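# Sort faulty pump bottles into the grey tray

## Task

Five empty pump bottles stand on the table, and at least one has a bad pump: its head either stops short of full depression or fails to spring fully back up. Every bad bottle must end up inside the grey tray; every good bottle must end up upright on the table and not in the tray. All objects must settle and stay still shortly after you end the scene.

## Robot and tools

Robot: two arms, left_arm (left five-finger hand) and right_arm (right five-finger hand). Base positions in the scene frame: left_arm (-0.008, +0.284, +0.042) m, right_arm (-0.037, -0.232, +0.026) m, each turned only slightly about z. A floor post stands behind the arms and a camera stand sits between them just behind the bases; avoid both.

Frames. Scene frame: origin at table-top height midway between the nominal bases, +z up, +x out over the table, left_arm on the +y side. Fixed cameras and the table use the scene frame. Each arm's reported hand pose, velocities and targets are in that arm's own base frame. Pose offsets you send are along the current Hand target's own axes. The hand point sits 0.05 m in front of the palm and 0.15 m out from the wrist face: +z runs along the straight fingers (tips 0.06-0.07 m beyond the point), +y comes out of the palm, and +x crosses the palm away from the thumb on the right hand but toward the thumb on the left hand. Finger centre lines lie 0.06 m behind the point along -y. A bracket on the little-finger side of the wrist can strike things.

The 28-number row (all values -1 to 1), one row covers both arms: left_arm dx, dy, dz, rx, ry, rz; left hand little, ring, middle, index, thumb_bend, thumb_turn, force_limit, speed; then the same fourteen for right_arm. Pose numbers are offsets, not poses: 1.0 equals 0.6 m or 180 degrees, and rx, ry, rz form a single rotation vector. Offsets are measured from the Hand target as it stood when the action (or move) began; every row of one action counts from that same start, so resending an offset moves further. Six zeros means no new pose request for that arm. Hand motor numbers are absolute targets: +1 open/straight, -1 curled; thumb_turn -1 puts the thumb opposite the fingers, +1 beside the palm. force_limit maps -1..+1 to roughly 0..10 N at the fingertip (0..15 N for the two thumb motors). speed rises from near zero at -1 to full at +0.48 and above; full travel takes 0.49 s. For a soft grip close with speed -0.94 or lower. There is no 'unchanged' value: to keep a hand as it is, resend the eight numbers of its last executed row; if it has none yet, send its hand_measured six values plus hand_force_limit and hand_speed. An opposed thumb and fingers hold objects about 0.035-0.065 m thick.

Tools.
execute_actions(actions, cameras): actions is a list of actions; each action is up to 15 rows, one per 1/30 s step, and a short action repeats its last row to 15 steps. cameras lists names, ["all"], or []; images come back only for an empty actions list or when requested.
move(target, speed, blend, blocking, cameras): target is one row or up to 15 rows; every row's offsets count from the same starting Hand targets. Hand points travel in straight lines with no obstacle avoidance, all paths finishing together, capped at 10 s. speed is path top speed in m/s (0.002 to 4.3, default 0.25; rotation up to twice that in rad/s), one value or one per target. blend in metres rounds corners (0 = stop at each). blocking=false returns after about 0.5 s while motion continues. Faster moves hit harder and overshoot more.
wait(seconds 0-3600): lets time pass, sends nothing. stop(): brakes a running move. zoom_image(camera, region [x0,y0,x1,y1], at most 504x504 px) enlarges part of the latest image of cam_head_left, cam_head_right, cam_high, cam_left_wrist or cam_right_wrist. show_instructions(): shows reference pages. finished_scene(scene=1): ends the scene permanently.

Results. end_effector_position (m) and end_effector_quat_wxyz per arm in its base frame; Hand target is the last commanded pose after clipping, and the next offsets start from it. hand_measured, hand_stopped_by (moving, target, force, stalled, fault) and hand_load_n (positive when pushed open) follow motor order. Joint positions, velocities and torques, motor temperatures. A move adds a 'move:' line with its ending (done, off_target, moving, held, fault) and limits (paced = pose clipped, held = steps withheld).

Behaviour to expect: the hand often rests 1-3 cm (up to 5) short of the target, usually low, without any contact; send the remaining distance as a new offset. Each step limits orientation change to 40 degrees. A blocked arm keeps pushing until you command its target back past the hand point. Load lost from a grip shows as hand_load_n near 0.

Approach: judge each pump by pressing its head down with a finger or hand, gently, and watching whether it travels fully and rebounds fully (cameras and zoom help). Then grasp faulty bottles around the body and set them down in the tray; leave good ones upright off it.

Avoid: dropping objects even slightly, releasing moving objects, fast impacts, hard pressing on bottles or fixed parts, knocking bottles over or off the table, the two hands touching or gripping each other, and long strained holds that overheat motors (warning at 85 °C, arm collapses at 100 °C). Loose objects may occasionally be nudged by outside pushes.

Each tool is called after "Request:" as name(argument=value, ...), one argument or row to a line, values as JSON.

Reference images:

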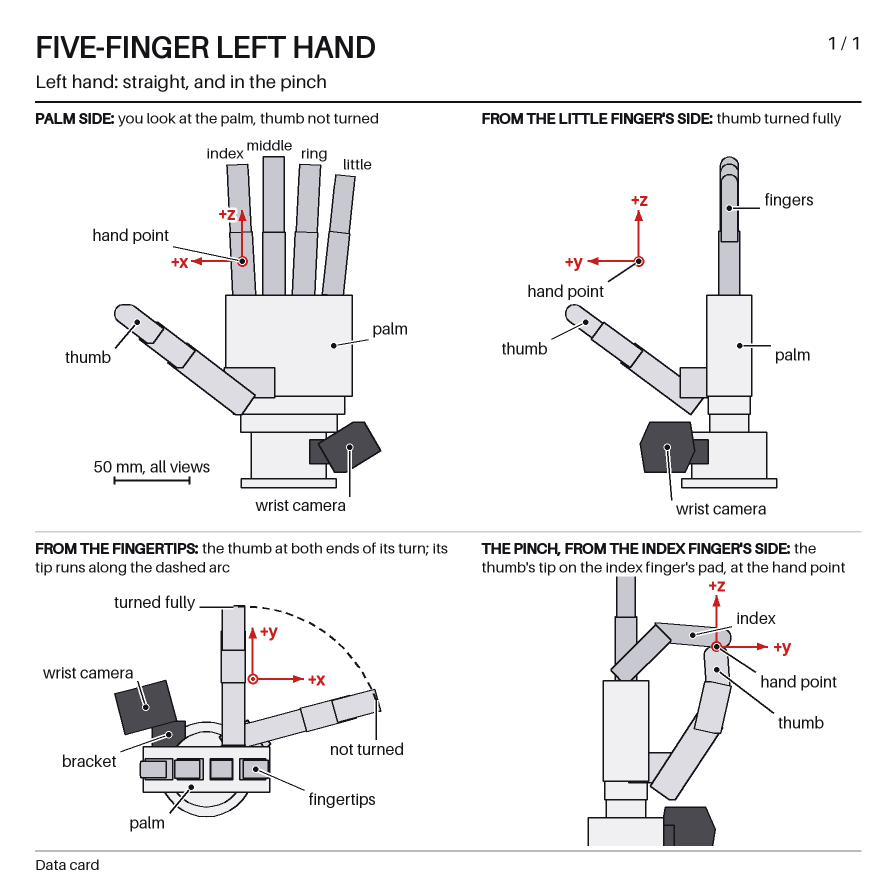

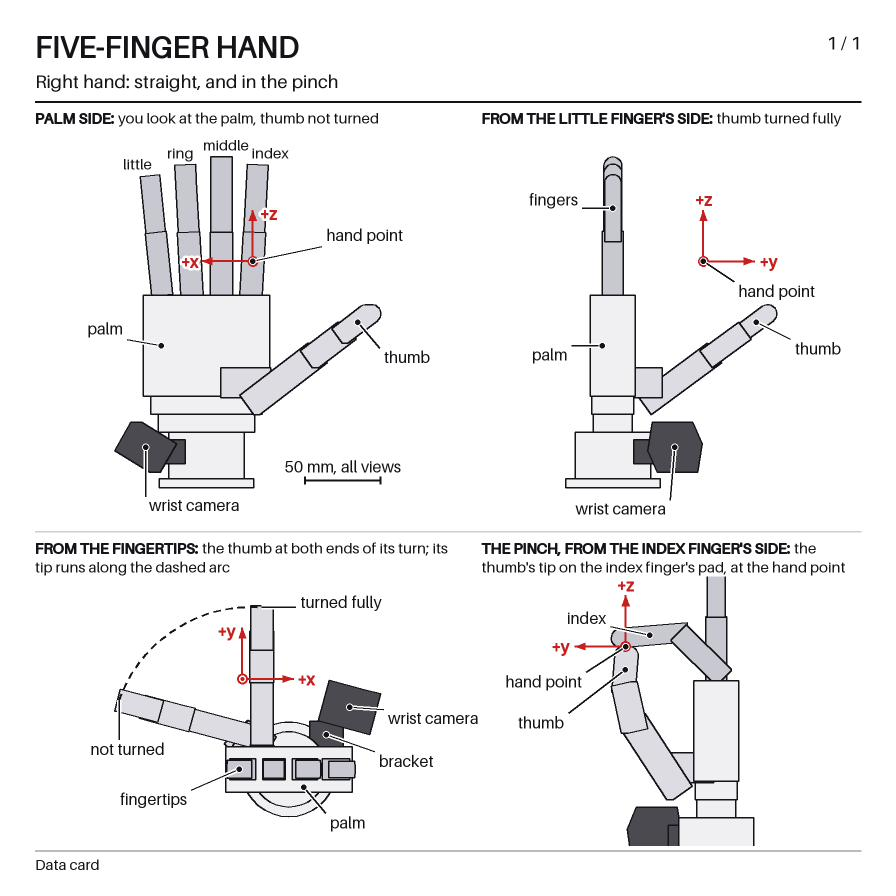

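## Session

Request:
execute_actions(
  actions=[],
)

Scene clock: 0.00 s.
left_arm: end_effector_position=(+0.1185, -0.2970, +0.1151) hand_measured=(+1.000, +1.000, +1.000, +1.000, +1.000, +1.000) hand_load_n=(+0.0, +0.0, +0.0, +0.0, +0.0, +0.0) hand_stopped_by=(target, target, target, target, target, target) hand_force_limit=0.00 hand_speed=-0.80 end_effector_quat_wxyz=(+0.011, +0.714, -0.620, +0.326) | right_arm: end_effector_position=(+0.1760, -0.1867, +0.2289) hand_measured=(+1.000, +1.000, +1.000, +1.000, +1.000, +1.000) hand_load_n=(+0.0, +0.0, +0.0, +0.0, +0.0, +0.0) hand_stopped_by=(target, target, target, target, target, target) hand_force_limit=0.00 hand_speed=-0.80 end_effector_quat_wxyz=(+0.053, +0.725, -0.684, -0.066)
Joint positions: left_arm=[-1.12 0.712 0.466 -0.694 -0.226 -1.187] | right_arm=[-0.676 1.272 1.194 -1.633 0.094 -0.727]
Joint velocities: within noise
Joint torques (N m): no reading
Motor temperatures (°C): left_arm=[30 28 32 33 33 32] | right_arm=[36 32 33 31 32 37]
Heat: left arm: hottest wrist pitch 33 °C; right arm: hottest wrist roll 37 °C.
Hand target: left_arm +0.1211, -0.3024, +0.1250; +0.015, +0.712, -0.617, +0.335 | right_arm +0.1802, -0.1900, +0.2345; +0.052, +0.725, -0.685, -0.056

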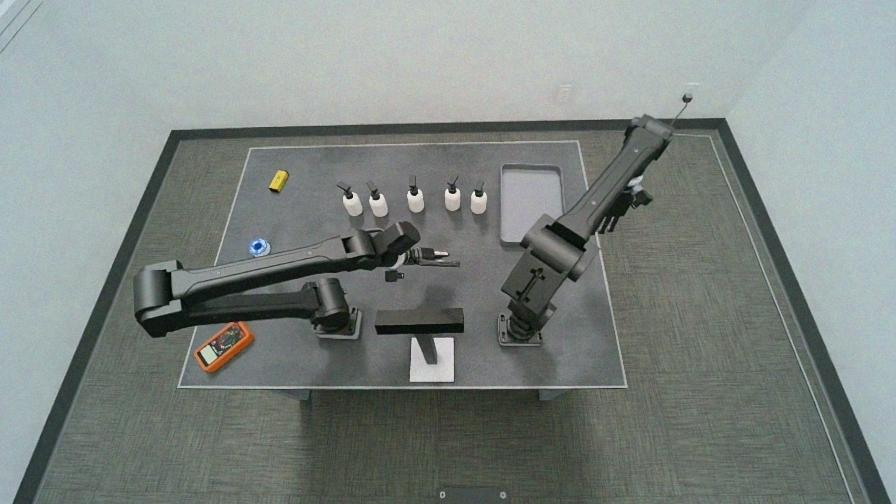

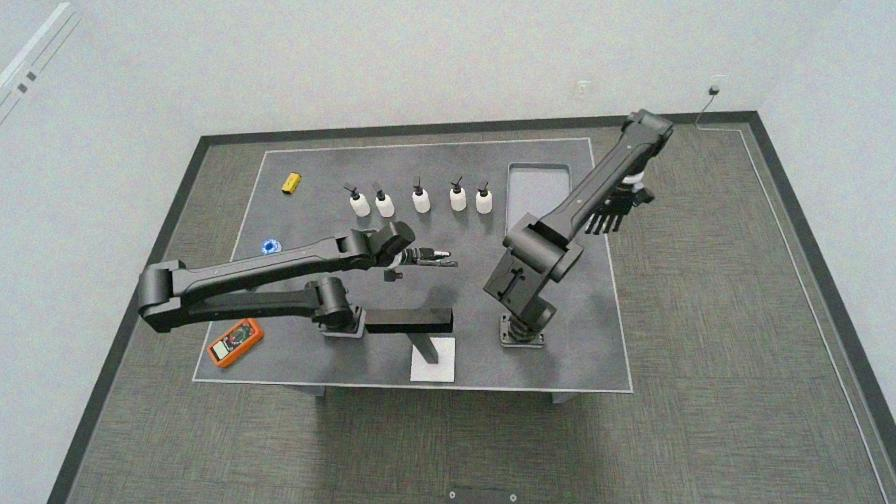

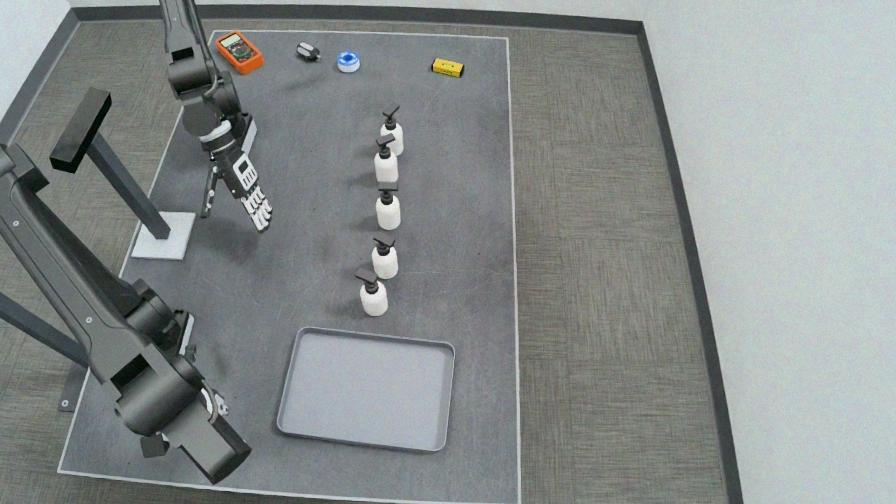

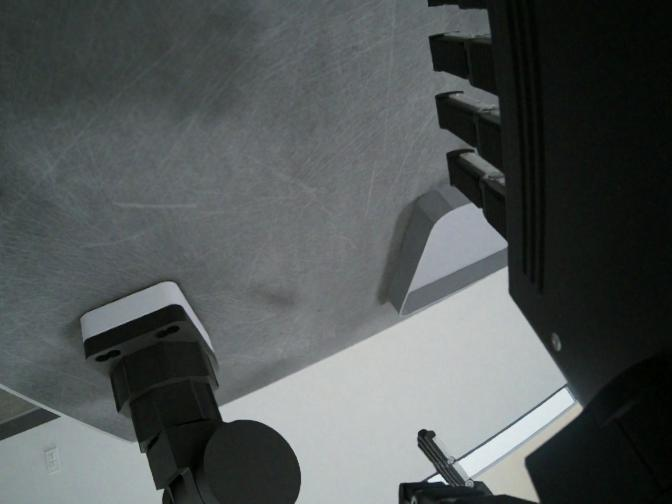

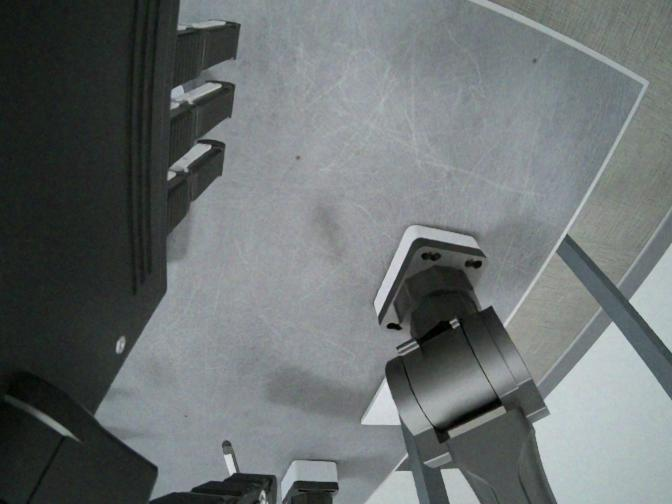

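Request:
zoom_image(
  camera="cam_high",
  region=[320, 90, 460, 200],
)

Request:
zoom_image(
  camera="cam_high",
  region=[320, 180, 460, 330],
)

Request:
zoom_image(
  camera="cam_head_left",
  region=[320, 160, 500, 230],
)

Request:
zoom_image(
  camera="cam_head_right",
  region=[330, 160, 510, 230],
)

Scaled by 3.600 from the camera's image (finer frame: 1280x720).

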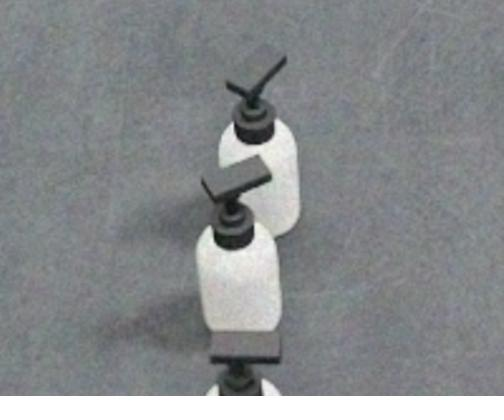

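Scaled by 3.360 from the camera's image (finer frame: 1280x720).

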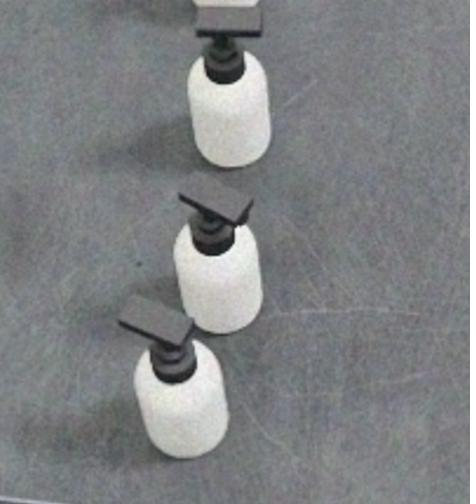

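Scaled by 2.800 from the camera's image (finer frame: 1280x720).

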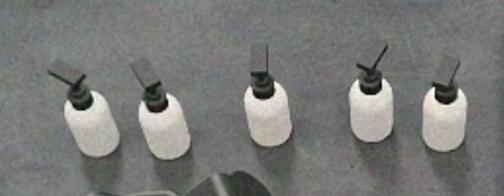

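Scaled by 2.800 from the camera's image (finer frame: 1280x720).

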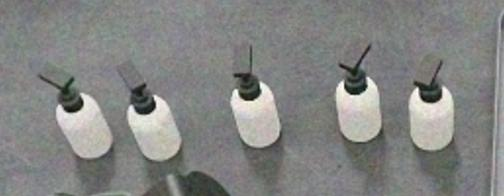

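Request:
move(
  target=[-0.381,-0.523,-0.200,-0.147,-0.161,0.0437,-1,-1,-1,1,1,1,0,0, 0,0,0,0,0,0,-1,-1,-1,1,1,1,0,0],
  cameras=["all"],
)

Scene clock: 25.60 s.
left_arm: end_effector_position=(+0.3298, +0.0185, +0.2189) hand_measured=(-1.000, -1.000, -1.000, +1.000, +1.000, +1.000) hand_load_n=(+0.0, +0.0, +0.0, +0.0, +0.0, +0.0) hand_stopped_by=(target, target, target, target, target, target) hand_force_limit=0.00 hand_speed=0.00 end_effector_quat_wxyz=(+0.006, +0.710, -0.704, -0.005) | right_arm: end_effector_position=(+0.1760, -0.1867, +0.2289) hand_measured=(-1.000, -1.000, -1.000, +1.000, +1.000, +1.000) hand_load_n=(+0.0, +0.0, +0.0, +0.0, +0.0, +0.0) hand_stopped_by=(target, target, target, target, target, target) hand_force_limit=0.00 hand_speed=0.00 end_effector_quat_wxyz=(+0.053, +0.725, -0.684, -0.066)
Joint positions: left_arm=[0.129 1.379 1.302 -1.51 0.001 0.121] | right_arm=[-0.676 1.272 1.194 -1.633 0.094 -0.727]
Joint torques (N m): left_arm=[-0.32 -9.7 13.5 -0.08 -0.07 0.16] | right_arm=[0.21 -8.47 8.94 -0.36 0.12 0]
Motor temperatures (°C): left_arm=[30 28 37 33 33 32] | right_arm=[36 32 37 31 32 37]
Heat: left arm: hottest elbow 37 °C; right arm: hottest elbow 37 °C.
Hand target: left_arm +0.3415, +0.0233, +0.2278; +0.000, +0.707, -0.707, -0.001 | right_arm +0.1802, -0.1900, +0.2345; +0.052, +0.725, -0.685, -0.056
Off the commanded pose: left_arm 0.015 m, 1 deg | right_arm 0.008 m, 1 deg.
move: off_target (left_arm)
cam_left_wrist: T_world_to_cam=[[0.9759, -0.21816, 0.00473, -0.32014], [-0.19268, -0.85133, 0.48796, -0.02611], [-0.10243, -0.47712, -0.87285, 0.34982]] pos_world=[0.34322, 0.07483, 0.3196]

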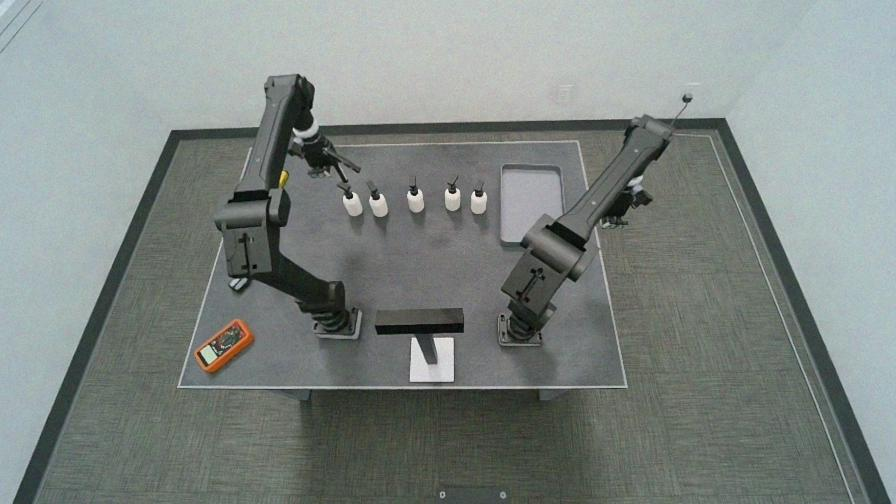

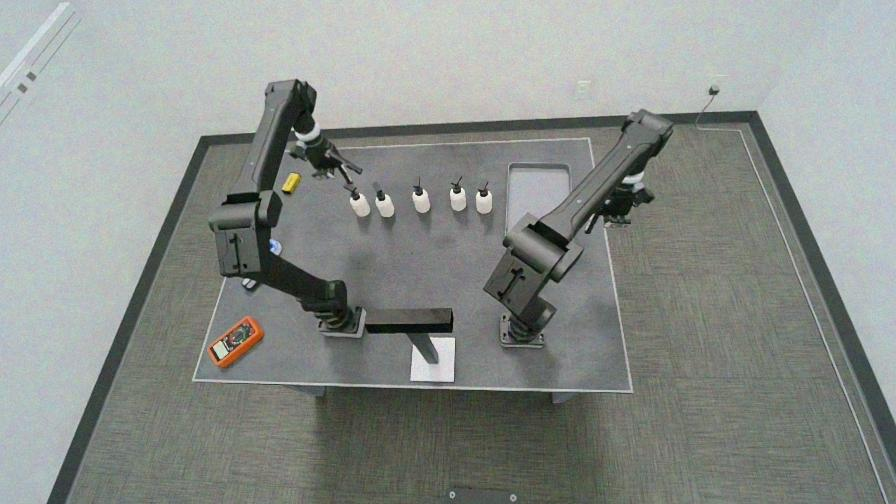

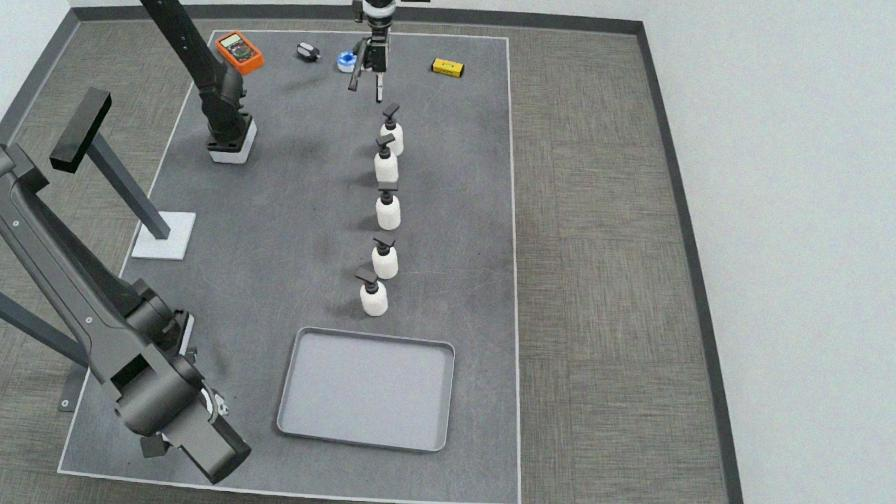

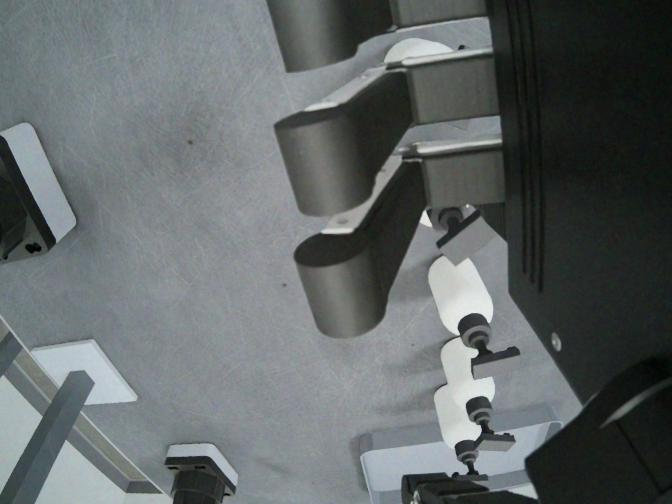

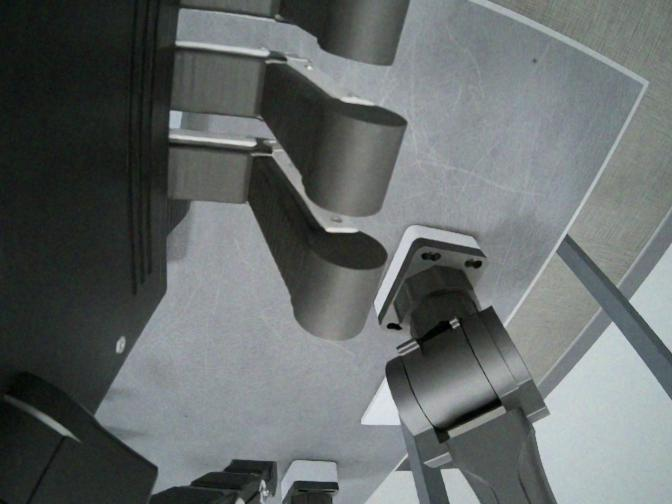

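Request:
move(
  target=[-0.0158,-0.0143,0.0617,0,0,0,-1,-1,-1,1,1,1,0,0, -0.4955,-0.338,-0.063,0.0487,0.0018,0.018,-1,-1,-1,1,1,1,0,0],
  cameras=["all"],
)

Scene clock: 30.57 s.
left_arm: end_effector_position=(+0.3500, +0.0281, +0.2014) hand_measured=(-1.000, -1.000, -1.000, +1.000, +1.000, +1.000) hand_load_n=(+0.0, +0.0, +0.0, +0.0, +0.0, +0.0) hand_stopped_by=(target, target, target, target, target, target) hand_force_limit=0.00 hand_speed=0.00 end_effector_quat_wxyz=(-0.008, +0.708, -0.706, +0.006) | right_arm: end_effector_position=(+0.3561, +0.1114, +0.2384) hand_measured=(-1.000, -1.000, -1.000, +1.000, +1.000, +1.000) hand_load_n=(+0.0, +0.0, +0.0, +0.0, +0.0, +0.0) hand_stopped_by=(target, target, target, target, target, target) hand_force_limit=0.00 hand_speed=0.00 end_effector_quat_wxyz=(+0.010, +0.706, -0.708, -0.008)
Joint positions: left_arm=[0.145 1.414 1.297 -1.435 0.001 0.142] | right_arm=[0.191 1.464 1.44 -1.572 -0.003 0.193]
Joint torques (N m): left_arm=[0.03 -10.17 8.43 0.76 -0.05 0.18] | right_arm=[1.26 -10.52 10.62 0.12 0.11 0.07]
Heat: left arm: hottest elbow 37 °C; right arm: hottest elbow 37 °C.
Hand target: left_arm +0.3501, +0.0328, +0.1908; +0.000, +0.707, -0.707, -0.001 | right_arm +0.3694, +0.1184, +0.2441; +0.000, +0.707, -0.707, +0.000
Off the commanded pose: left_arm 0.012 m, 1 deg | right_arm 0.016 m, 2 deg.
move: off_target (left_arm, right_arm)
cam_left_wrist: T_world_to_cam=[[0.97406, -0.22314, 0.03756, -0.34357], [-0.21371, -0.85267, 0.47674, 0.00423], [-0.07435, -0.47241, -0.87824, 0.33232]] pos_world=[0.36027, 0.08393, 0.30275]
cam_right_wrist: T_world_to_cam=[[-0.97628, -0.2164, -0.00728, 0.38], [-0.18821, 0.83154, 0.52261, -0.15285], [-0.10704, 0.51159, -0.85254, 0.29167]] pos_world=[0.37344, 0.06012, 0.33131]

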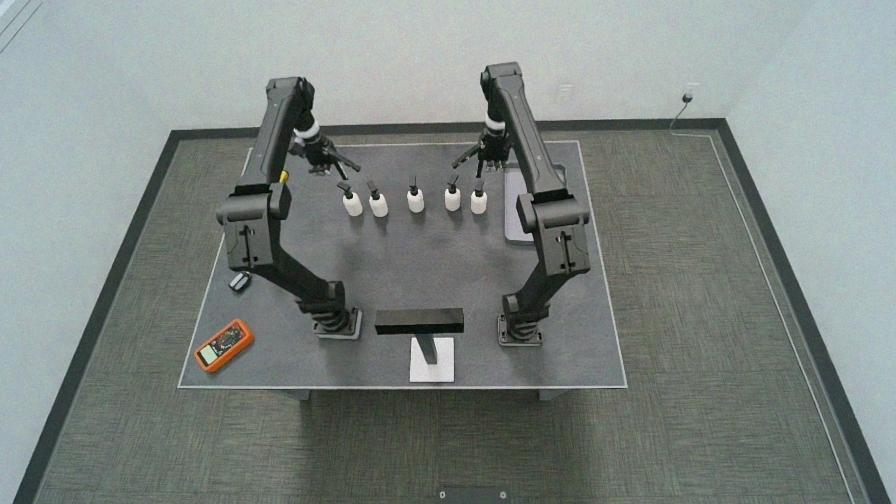

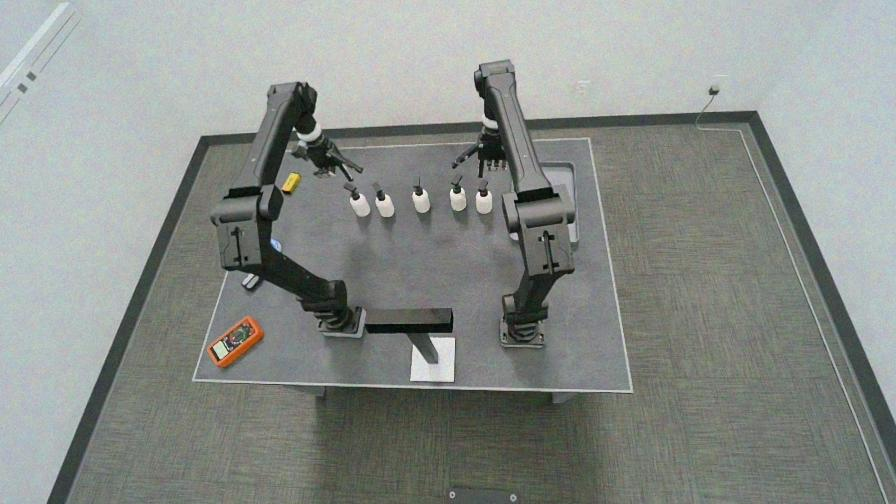

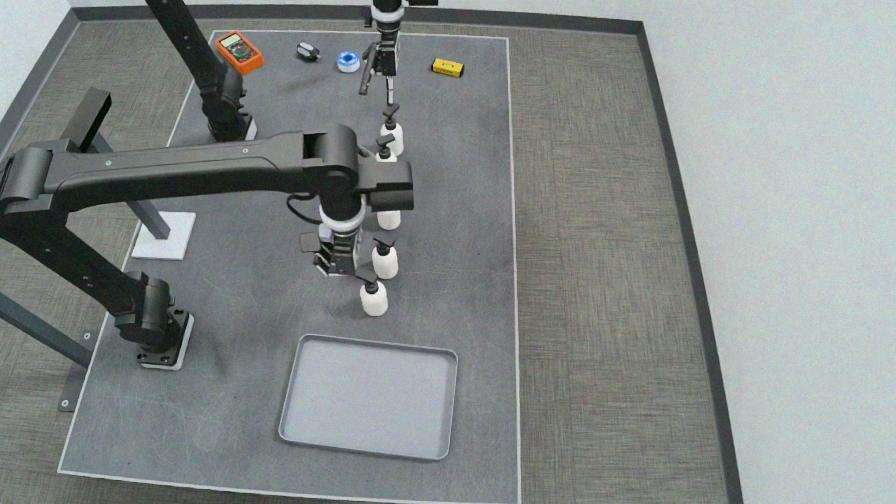

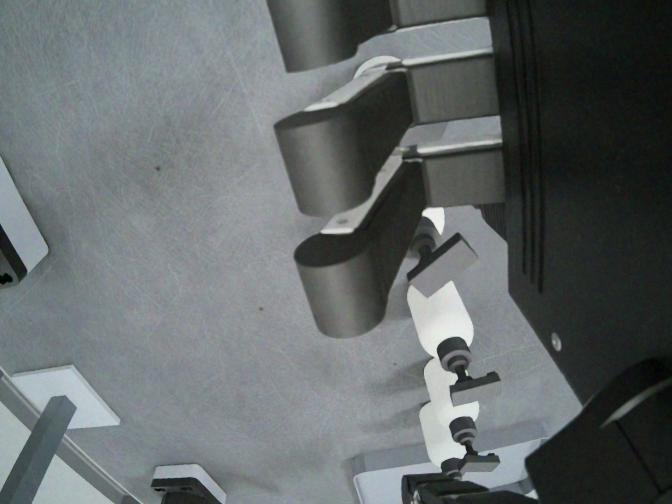

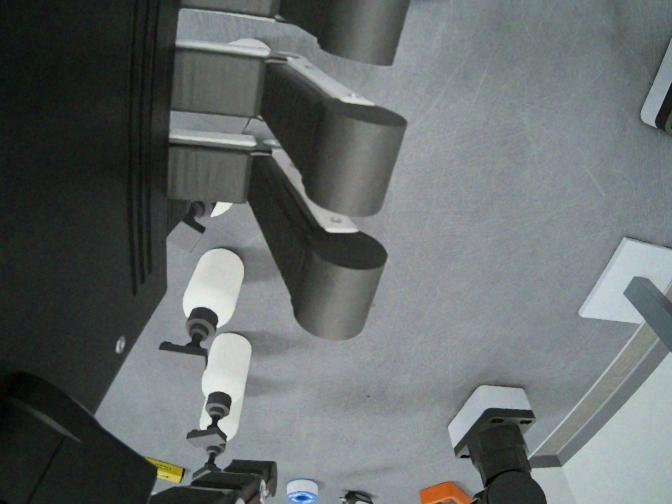

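Request:
move(
  target=[0.128,0.0142,0.0473,0,0,0,1,-1,-1,-1,1,1,0,0, -0.1108,0.0073,0.1102,0,0,0,1,-1,-1,-1,1,1,0,0],
  cameras=["all"],
  speed=0.15,
)

Scene clock: 36.93 s.
left_arm: end_effector_position=(+0.3426, -0.0412, +0.1664) hand_measured=(+1.000, -1.000, -1.000, -1.000, +1.000, +1.000) hand_load_n=(+0.0, +0.0, +0.0, +0.0, +0.0, +0.0) hand_stopped_by=(target, target, target, target, target, target) hand_force_limit=0.00 hand_speed=0.00 end_effector_quat_wxyz=(+0.000, +0.705, -0.709, +0.000) | right_arm: end_effector_position=(+0.3608, +0.1786, +0.1828) hand_measured=(+1.000, -1.000, -1.000, -1.000, +1.000, +1.000) hand_load_n=(+0.0, +0.0, +0.0, +0.0, +0.0, +0.0) hand_stopped_by=(target, target, target, target, target, target) hand_force_limit=0.00 hand_speed=0.00 end_effector_quat_wxyz=(+0.001, +0.706, -0.708, -0.002)
Joint positions: left_arm=[-0.026 1.414 1.201 -1.358 -0.001 -0.021] | right_arm=[0.337 1.519 1.358 -1.414 -0.003 0.34]
Joint torques (N m): left_arm=[-1.26 -11.69 8.2 0.72 0 -0.09] | right_arm=[1.32 -11.69 7.94 0.51 0.1 0.08]
Heat: left arm: hottest elbow 37 °C; right arm: hottest elbow 38 °C.
Hand target: left_arm +0.3415, -0.0441, +0.1623; +0.000, +0.707, -0.707, -0.001 | right_arm +0.3650, +0.1849, +0.1781; +0.000, +0.707, -0.707, +0.000
Off the commanded pose: left_arm 0.005 m, 0 deg | right_arm 0.009 m, 0 deg.
move: done
cam_left_wrist: T_world_to_cam=[[0.97297, -0.23014, 0.01903, -0.34731], [-0.21061, -0.85055, 0.48188, -0.04154], [-0.09471, -0.47286, -0.87603, 0.27493]] pos_world=[0.35522, 0.01475, 0.26748]
cam_right_wrist: T_world_to_cam=[[-0.97598, -0.21602, -0.02829, 0.40231], [-0.19884, 0.83009, 0.52097, -0.17432], [-0.08906, 0.51408, -0.85311, 0.20362]] pos_world=[0.37612, 0.12693, 0.27591]

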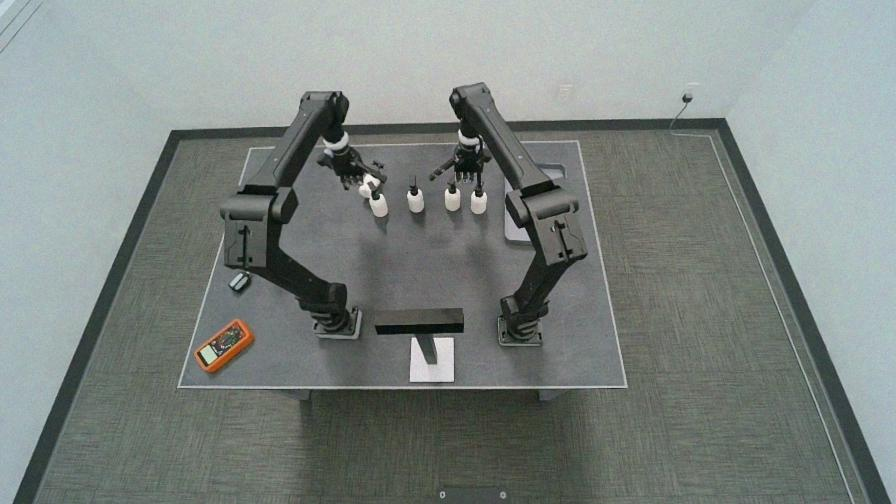

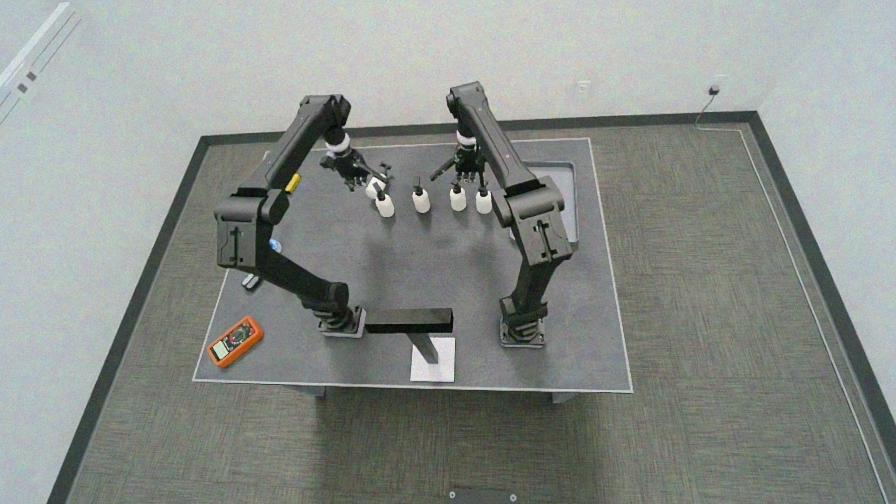

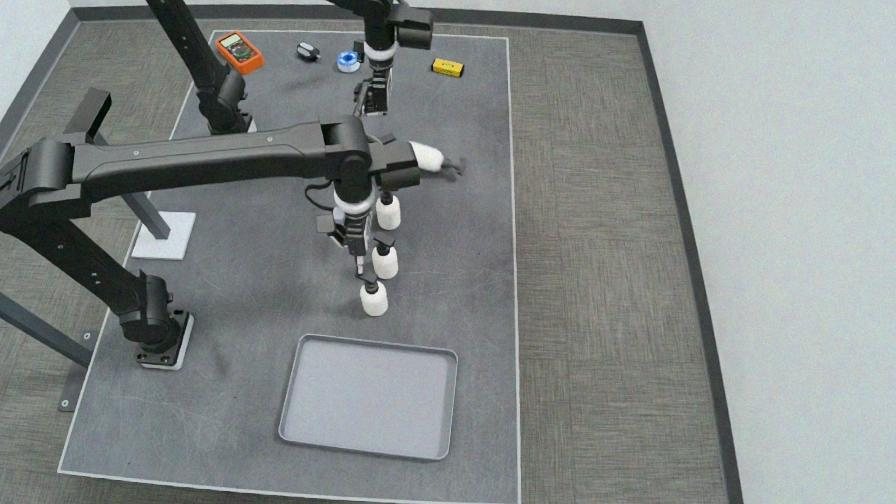

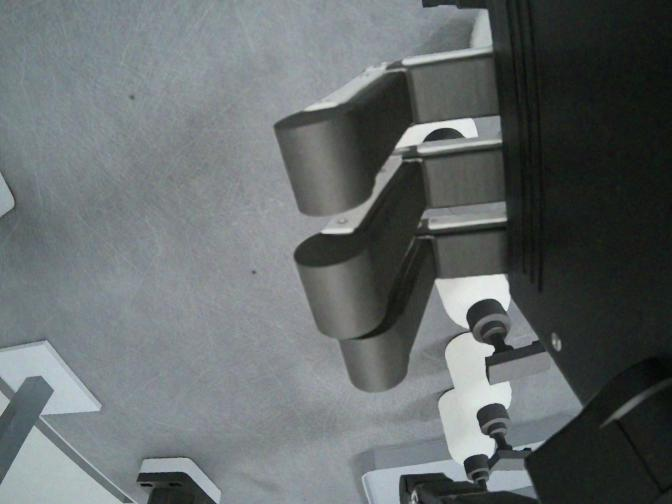

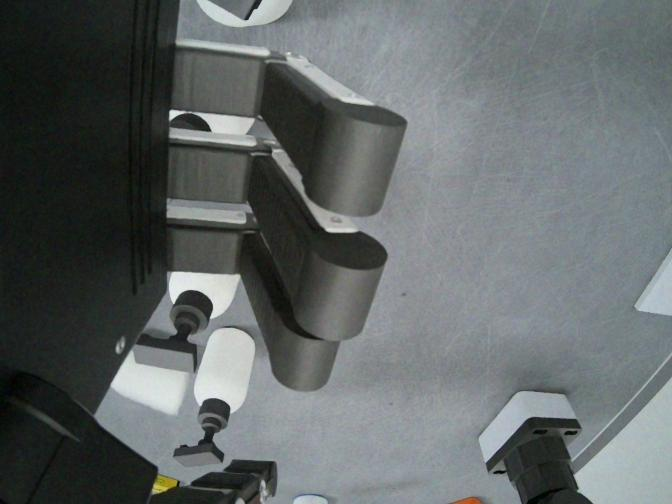

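Request:
zoom_image(
  camera="cam_high",
  region=[340, 60, 500, 220],
)

Request:
zoom_image(
  camera="cam_head_left",
  region=[310, 130, 530, 230],
)

Request:
zoom_image(
  camera="cam_head_right",
  region=[310, 130, 530, 230],
)

Scaled by 3.150 from the camera's image (finer frame: 1280x720).

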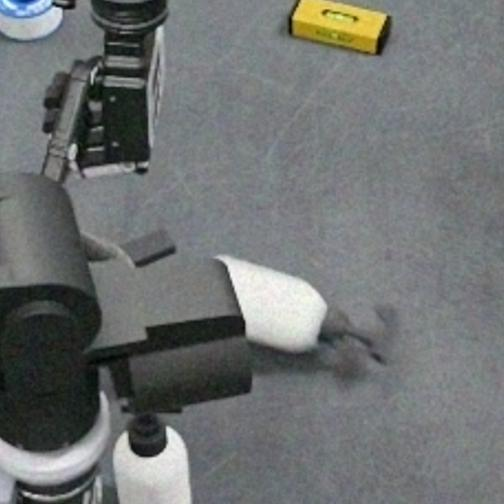

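Scaled by 2.291 from the camera's image (finer frame: 1280x720).

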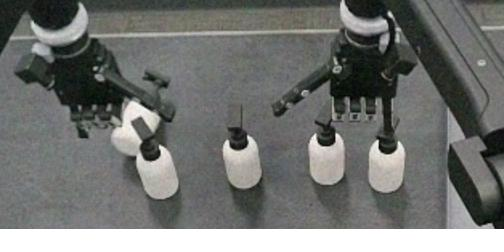

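Scaled by 2.291 from the camera's image (finer frame: 1280x720).

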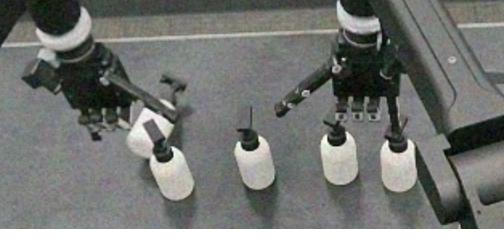

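Request:
zoom_image(
  camera="cam_high",
  region=[300, 180, 440, 330],
)

Request:
zoom_image(
  camera="cam_head_left",
  region=[420, 130, 520, 230],
)

Scaled by 3.360 from the camera's image (finer frame: 1280x720).

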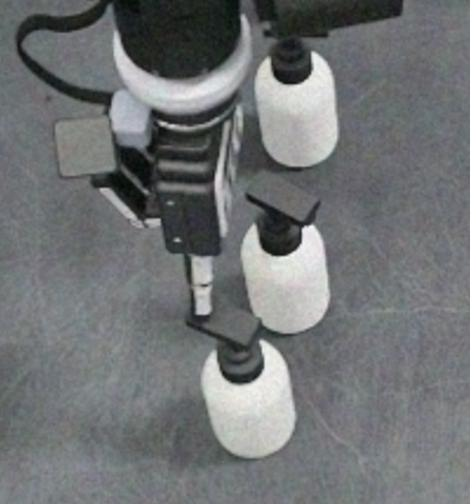

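Scaled by 5.040 from the camera's image (finer frame: 1280x720).

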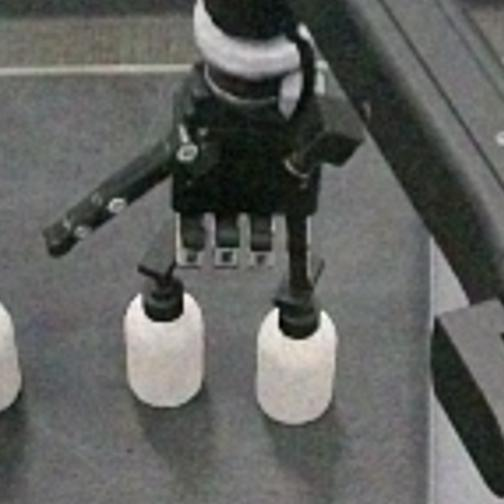

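Request:
move(
  target=[0,0.133,-0.133,0,0,0,1,-1,-1,-1,1,1,0,0, 0,-0.03,0,0,0,0,1,-1,-1,-1,1,1,0,0],
  cameras=["all"],
  speed=0.15,
)

Request:
zoom_image(
  camera="cam_high",
  region=[300, 180, 440, 330],
)

Request:
zoom_image(
  camera="cam_high",
  region=[340, 60, 500, 220],
)

Request:
zoom_image(
  camera="cam_head_left",
  region=[420, 130, 520, 230],
)

Scene clock: 46.33 s.
left_arm: end_effector_position=(+0.2641, -0.0410, +0.2395) hand_measured=(+1.000, -1.000, -1.000, -1.000, +1.000, +1.000) hand_load_n=(+0.0, +0.0, +0.0, +0.0, +0.0, +0.0) hand_stopped_by=(target, target, target, target, target, target) hand_force_limit=0.00 hand_speed=0.00 end_effector_quat_wxyz=(-0.001, +0.707, -0.707, +0.000) | right_arm: end_effector_position=(+0.3682, +0.1811, +0.1764) hand_measured=(+1.000, -1.000, -1.000, -1.000, +1.000, +1.000) hand_load_n=(+0.0, +0.5, +0.0, +0.0, +0.0, +0.0) hand_stopped_by=(target, target, target, target, target, target) hand_force_limit=0.00 hand_speed=0.00 end_effector_quat_wxyz=(+0.008, +0.706, -0.708, -0.005)
Joint positions: left_arm=[-0.031 1.185 1.187 -1.572 -0.001 -0.03] | right_arm=[0.337 1.552 1.376 -1.414 -0.002 0.341]
Joint torques (N m): left_arm=[-1.49 -8.64 9.8 -0.01 0 -0.08] | right_arm=[0.09 -11.34 10.28 0.21 0.1 -0.05]
Heat: left arm: hottest elbow 37 °C; right arm: hottest elbow 38 °C.
Hand target: left_arm +0.2617, -0.0442, +0.2422; +0.000, +0.707, -0.707, -0.001 | right_arm +0.3829, +0.1849, +0.1781; +0.000, +0.707, -0.707, +0.000
Off the commanded pose: left_arm 0.005 m, 0 deg | right_arm 0.015 m, 1 deg.
move: off_target (right_arm)
cam_left_wrist: T_world_to_cam=[[0.9738, -0.22646, 0.02054, -0.27268], [-0.20813, -0.85131, 0.48162, -0.0938], [-0.09159, -0.47328, -0.87614, 0.33077]] pos_world=[0.27631, 0.01494, 0.34058]
cam_right_wrist: T_world_to_cam=[[-0.97634, -0.21577, -0.01439, 0.40748], [-0.1917, 0.8328, 0.51932, -0.17445], [-0.10007, 0.50979, -0.85446, 0.20262]] pos_world=[0.38467, 0.12991, 0.26959]

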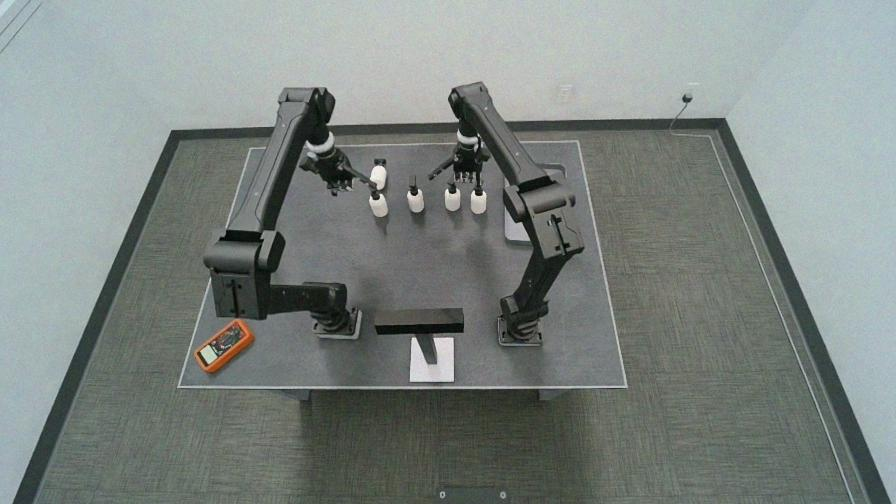

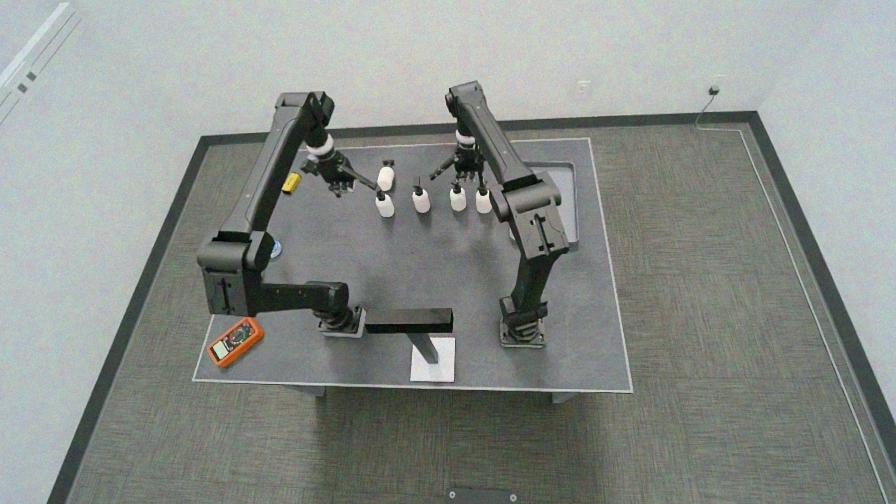

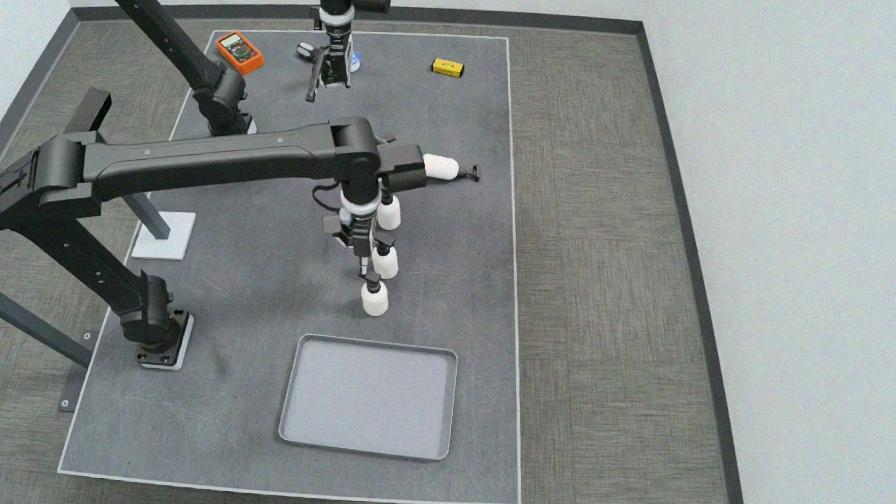

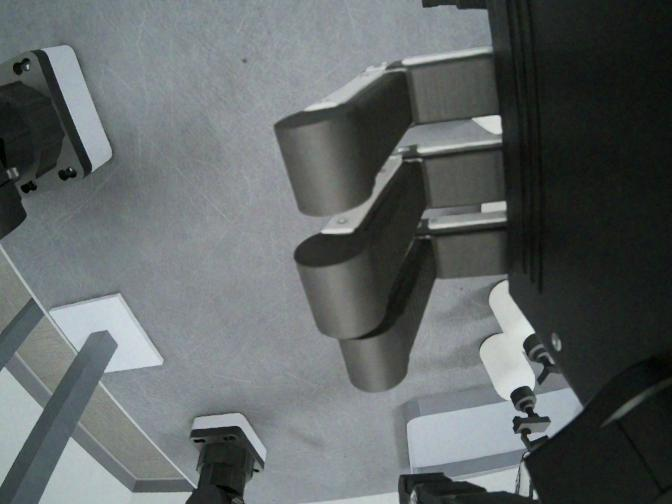

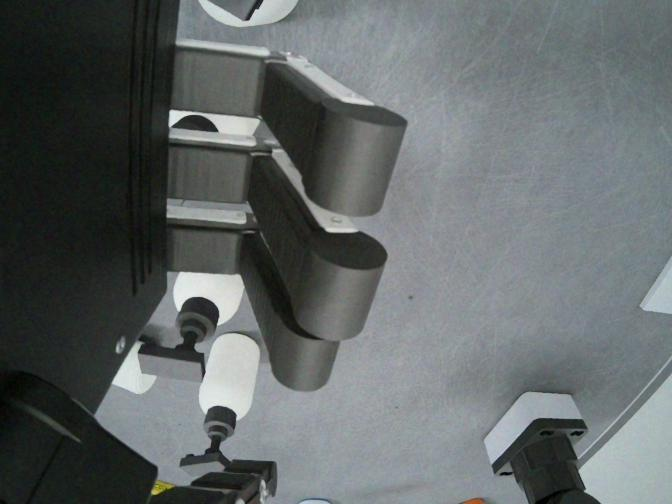

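Scaled by 3.360 from the camera's image (finer frame: 1280x720).

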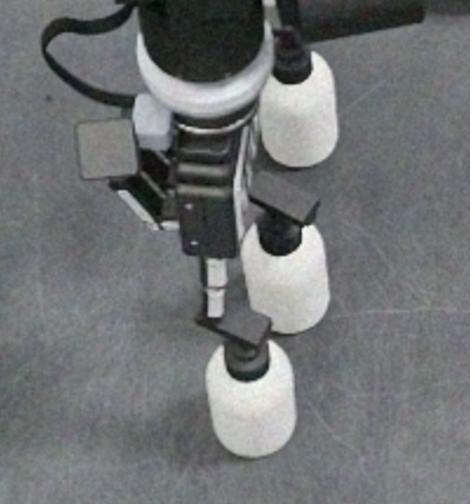

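Scaled by 3.150 from the camera's image (finer frame: 1280x720).

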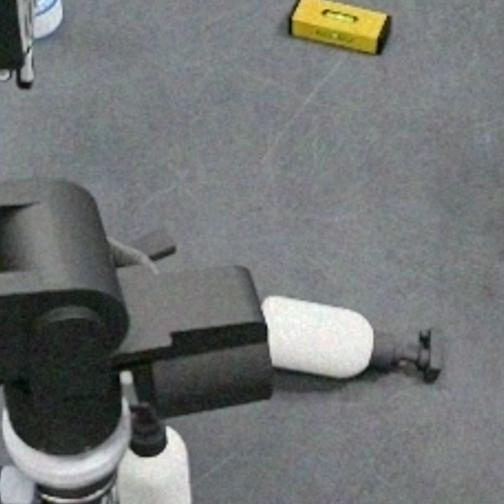

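Scaled by 5.040 from the camera's image (finer frame: 1280x720).

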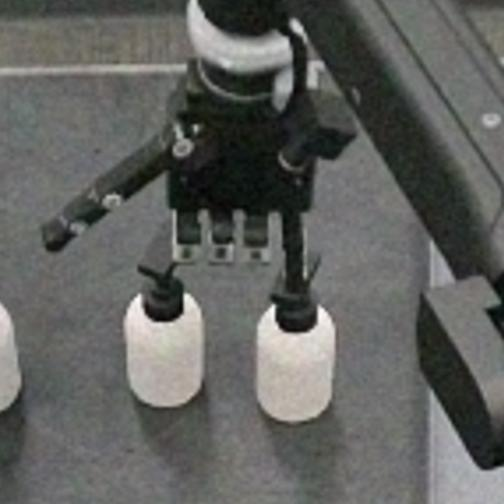

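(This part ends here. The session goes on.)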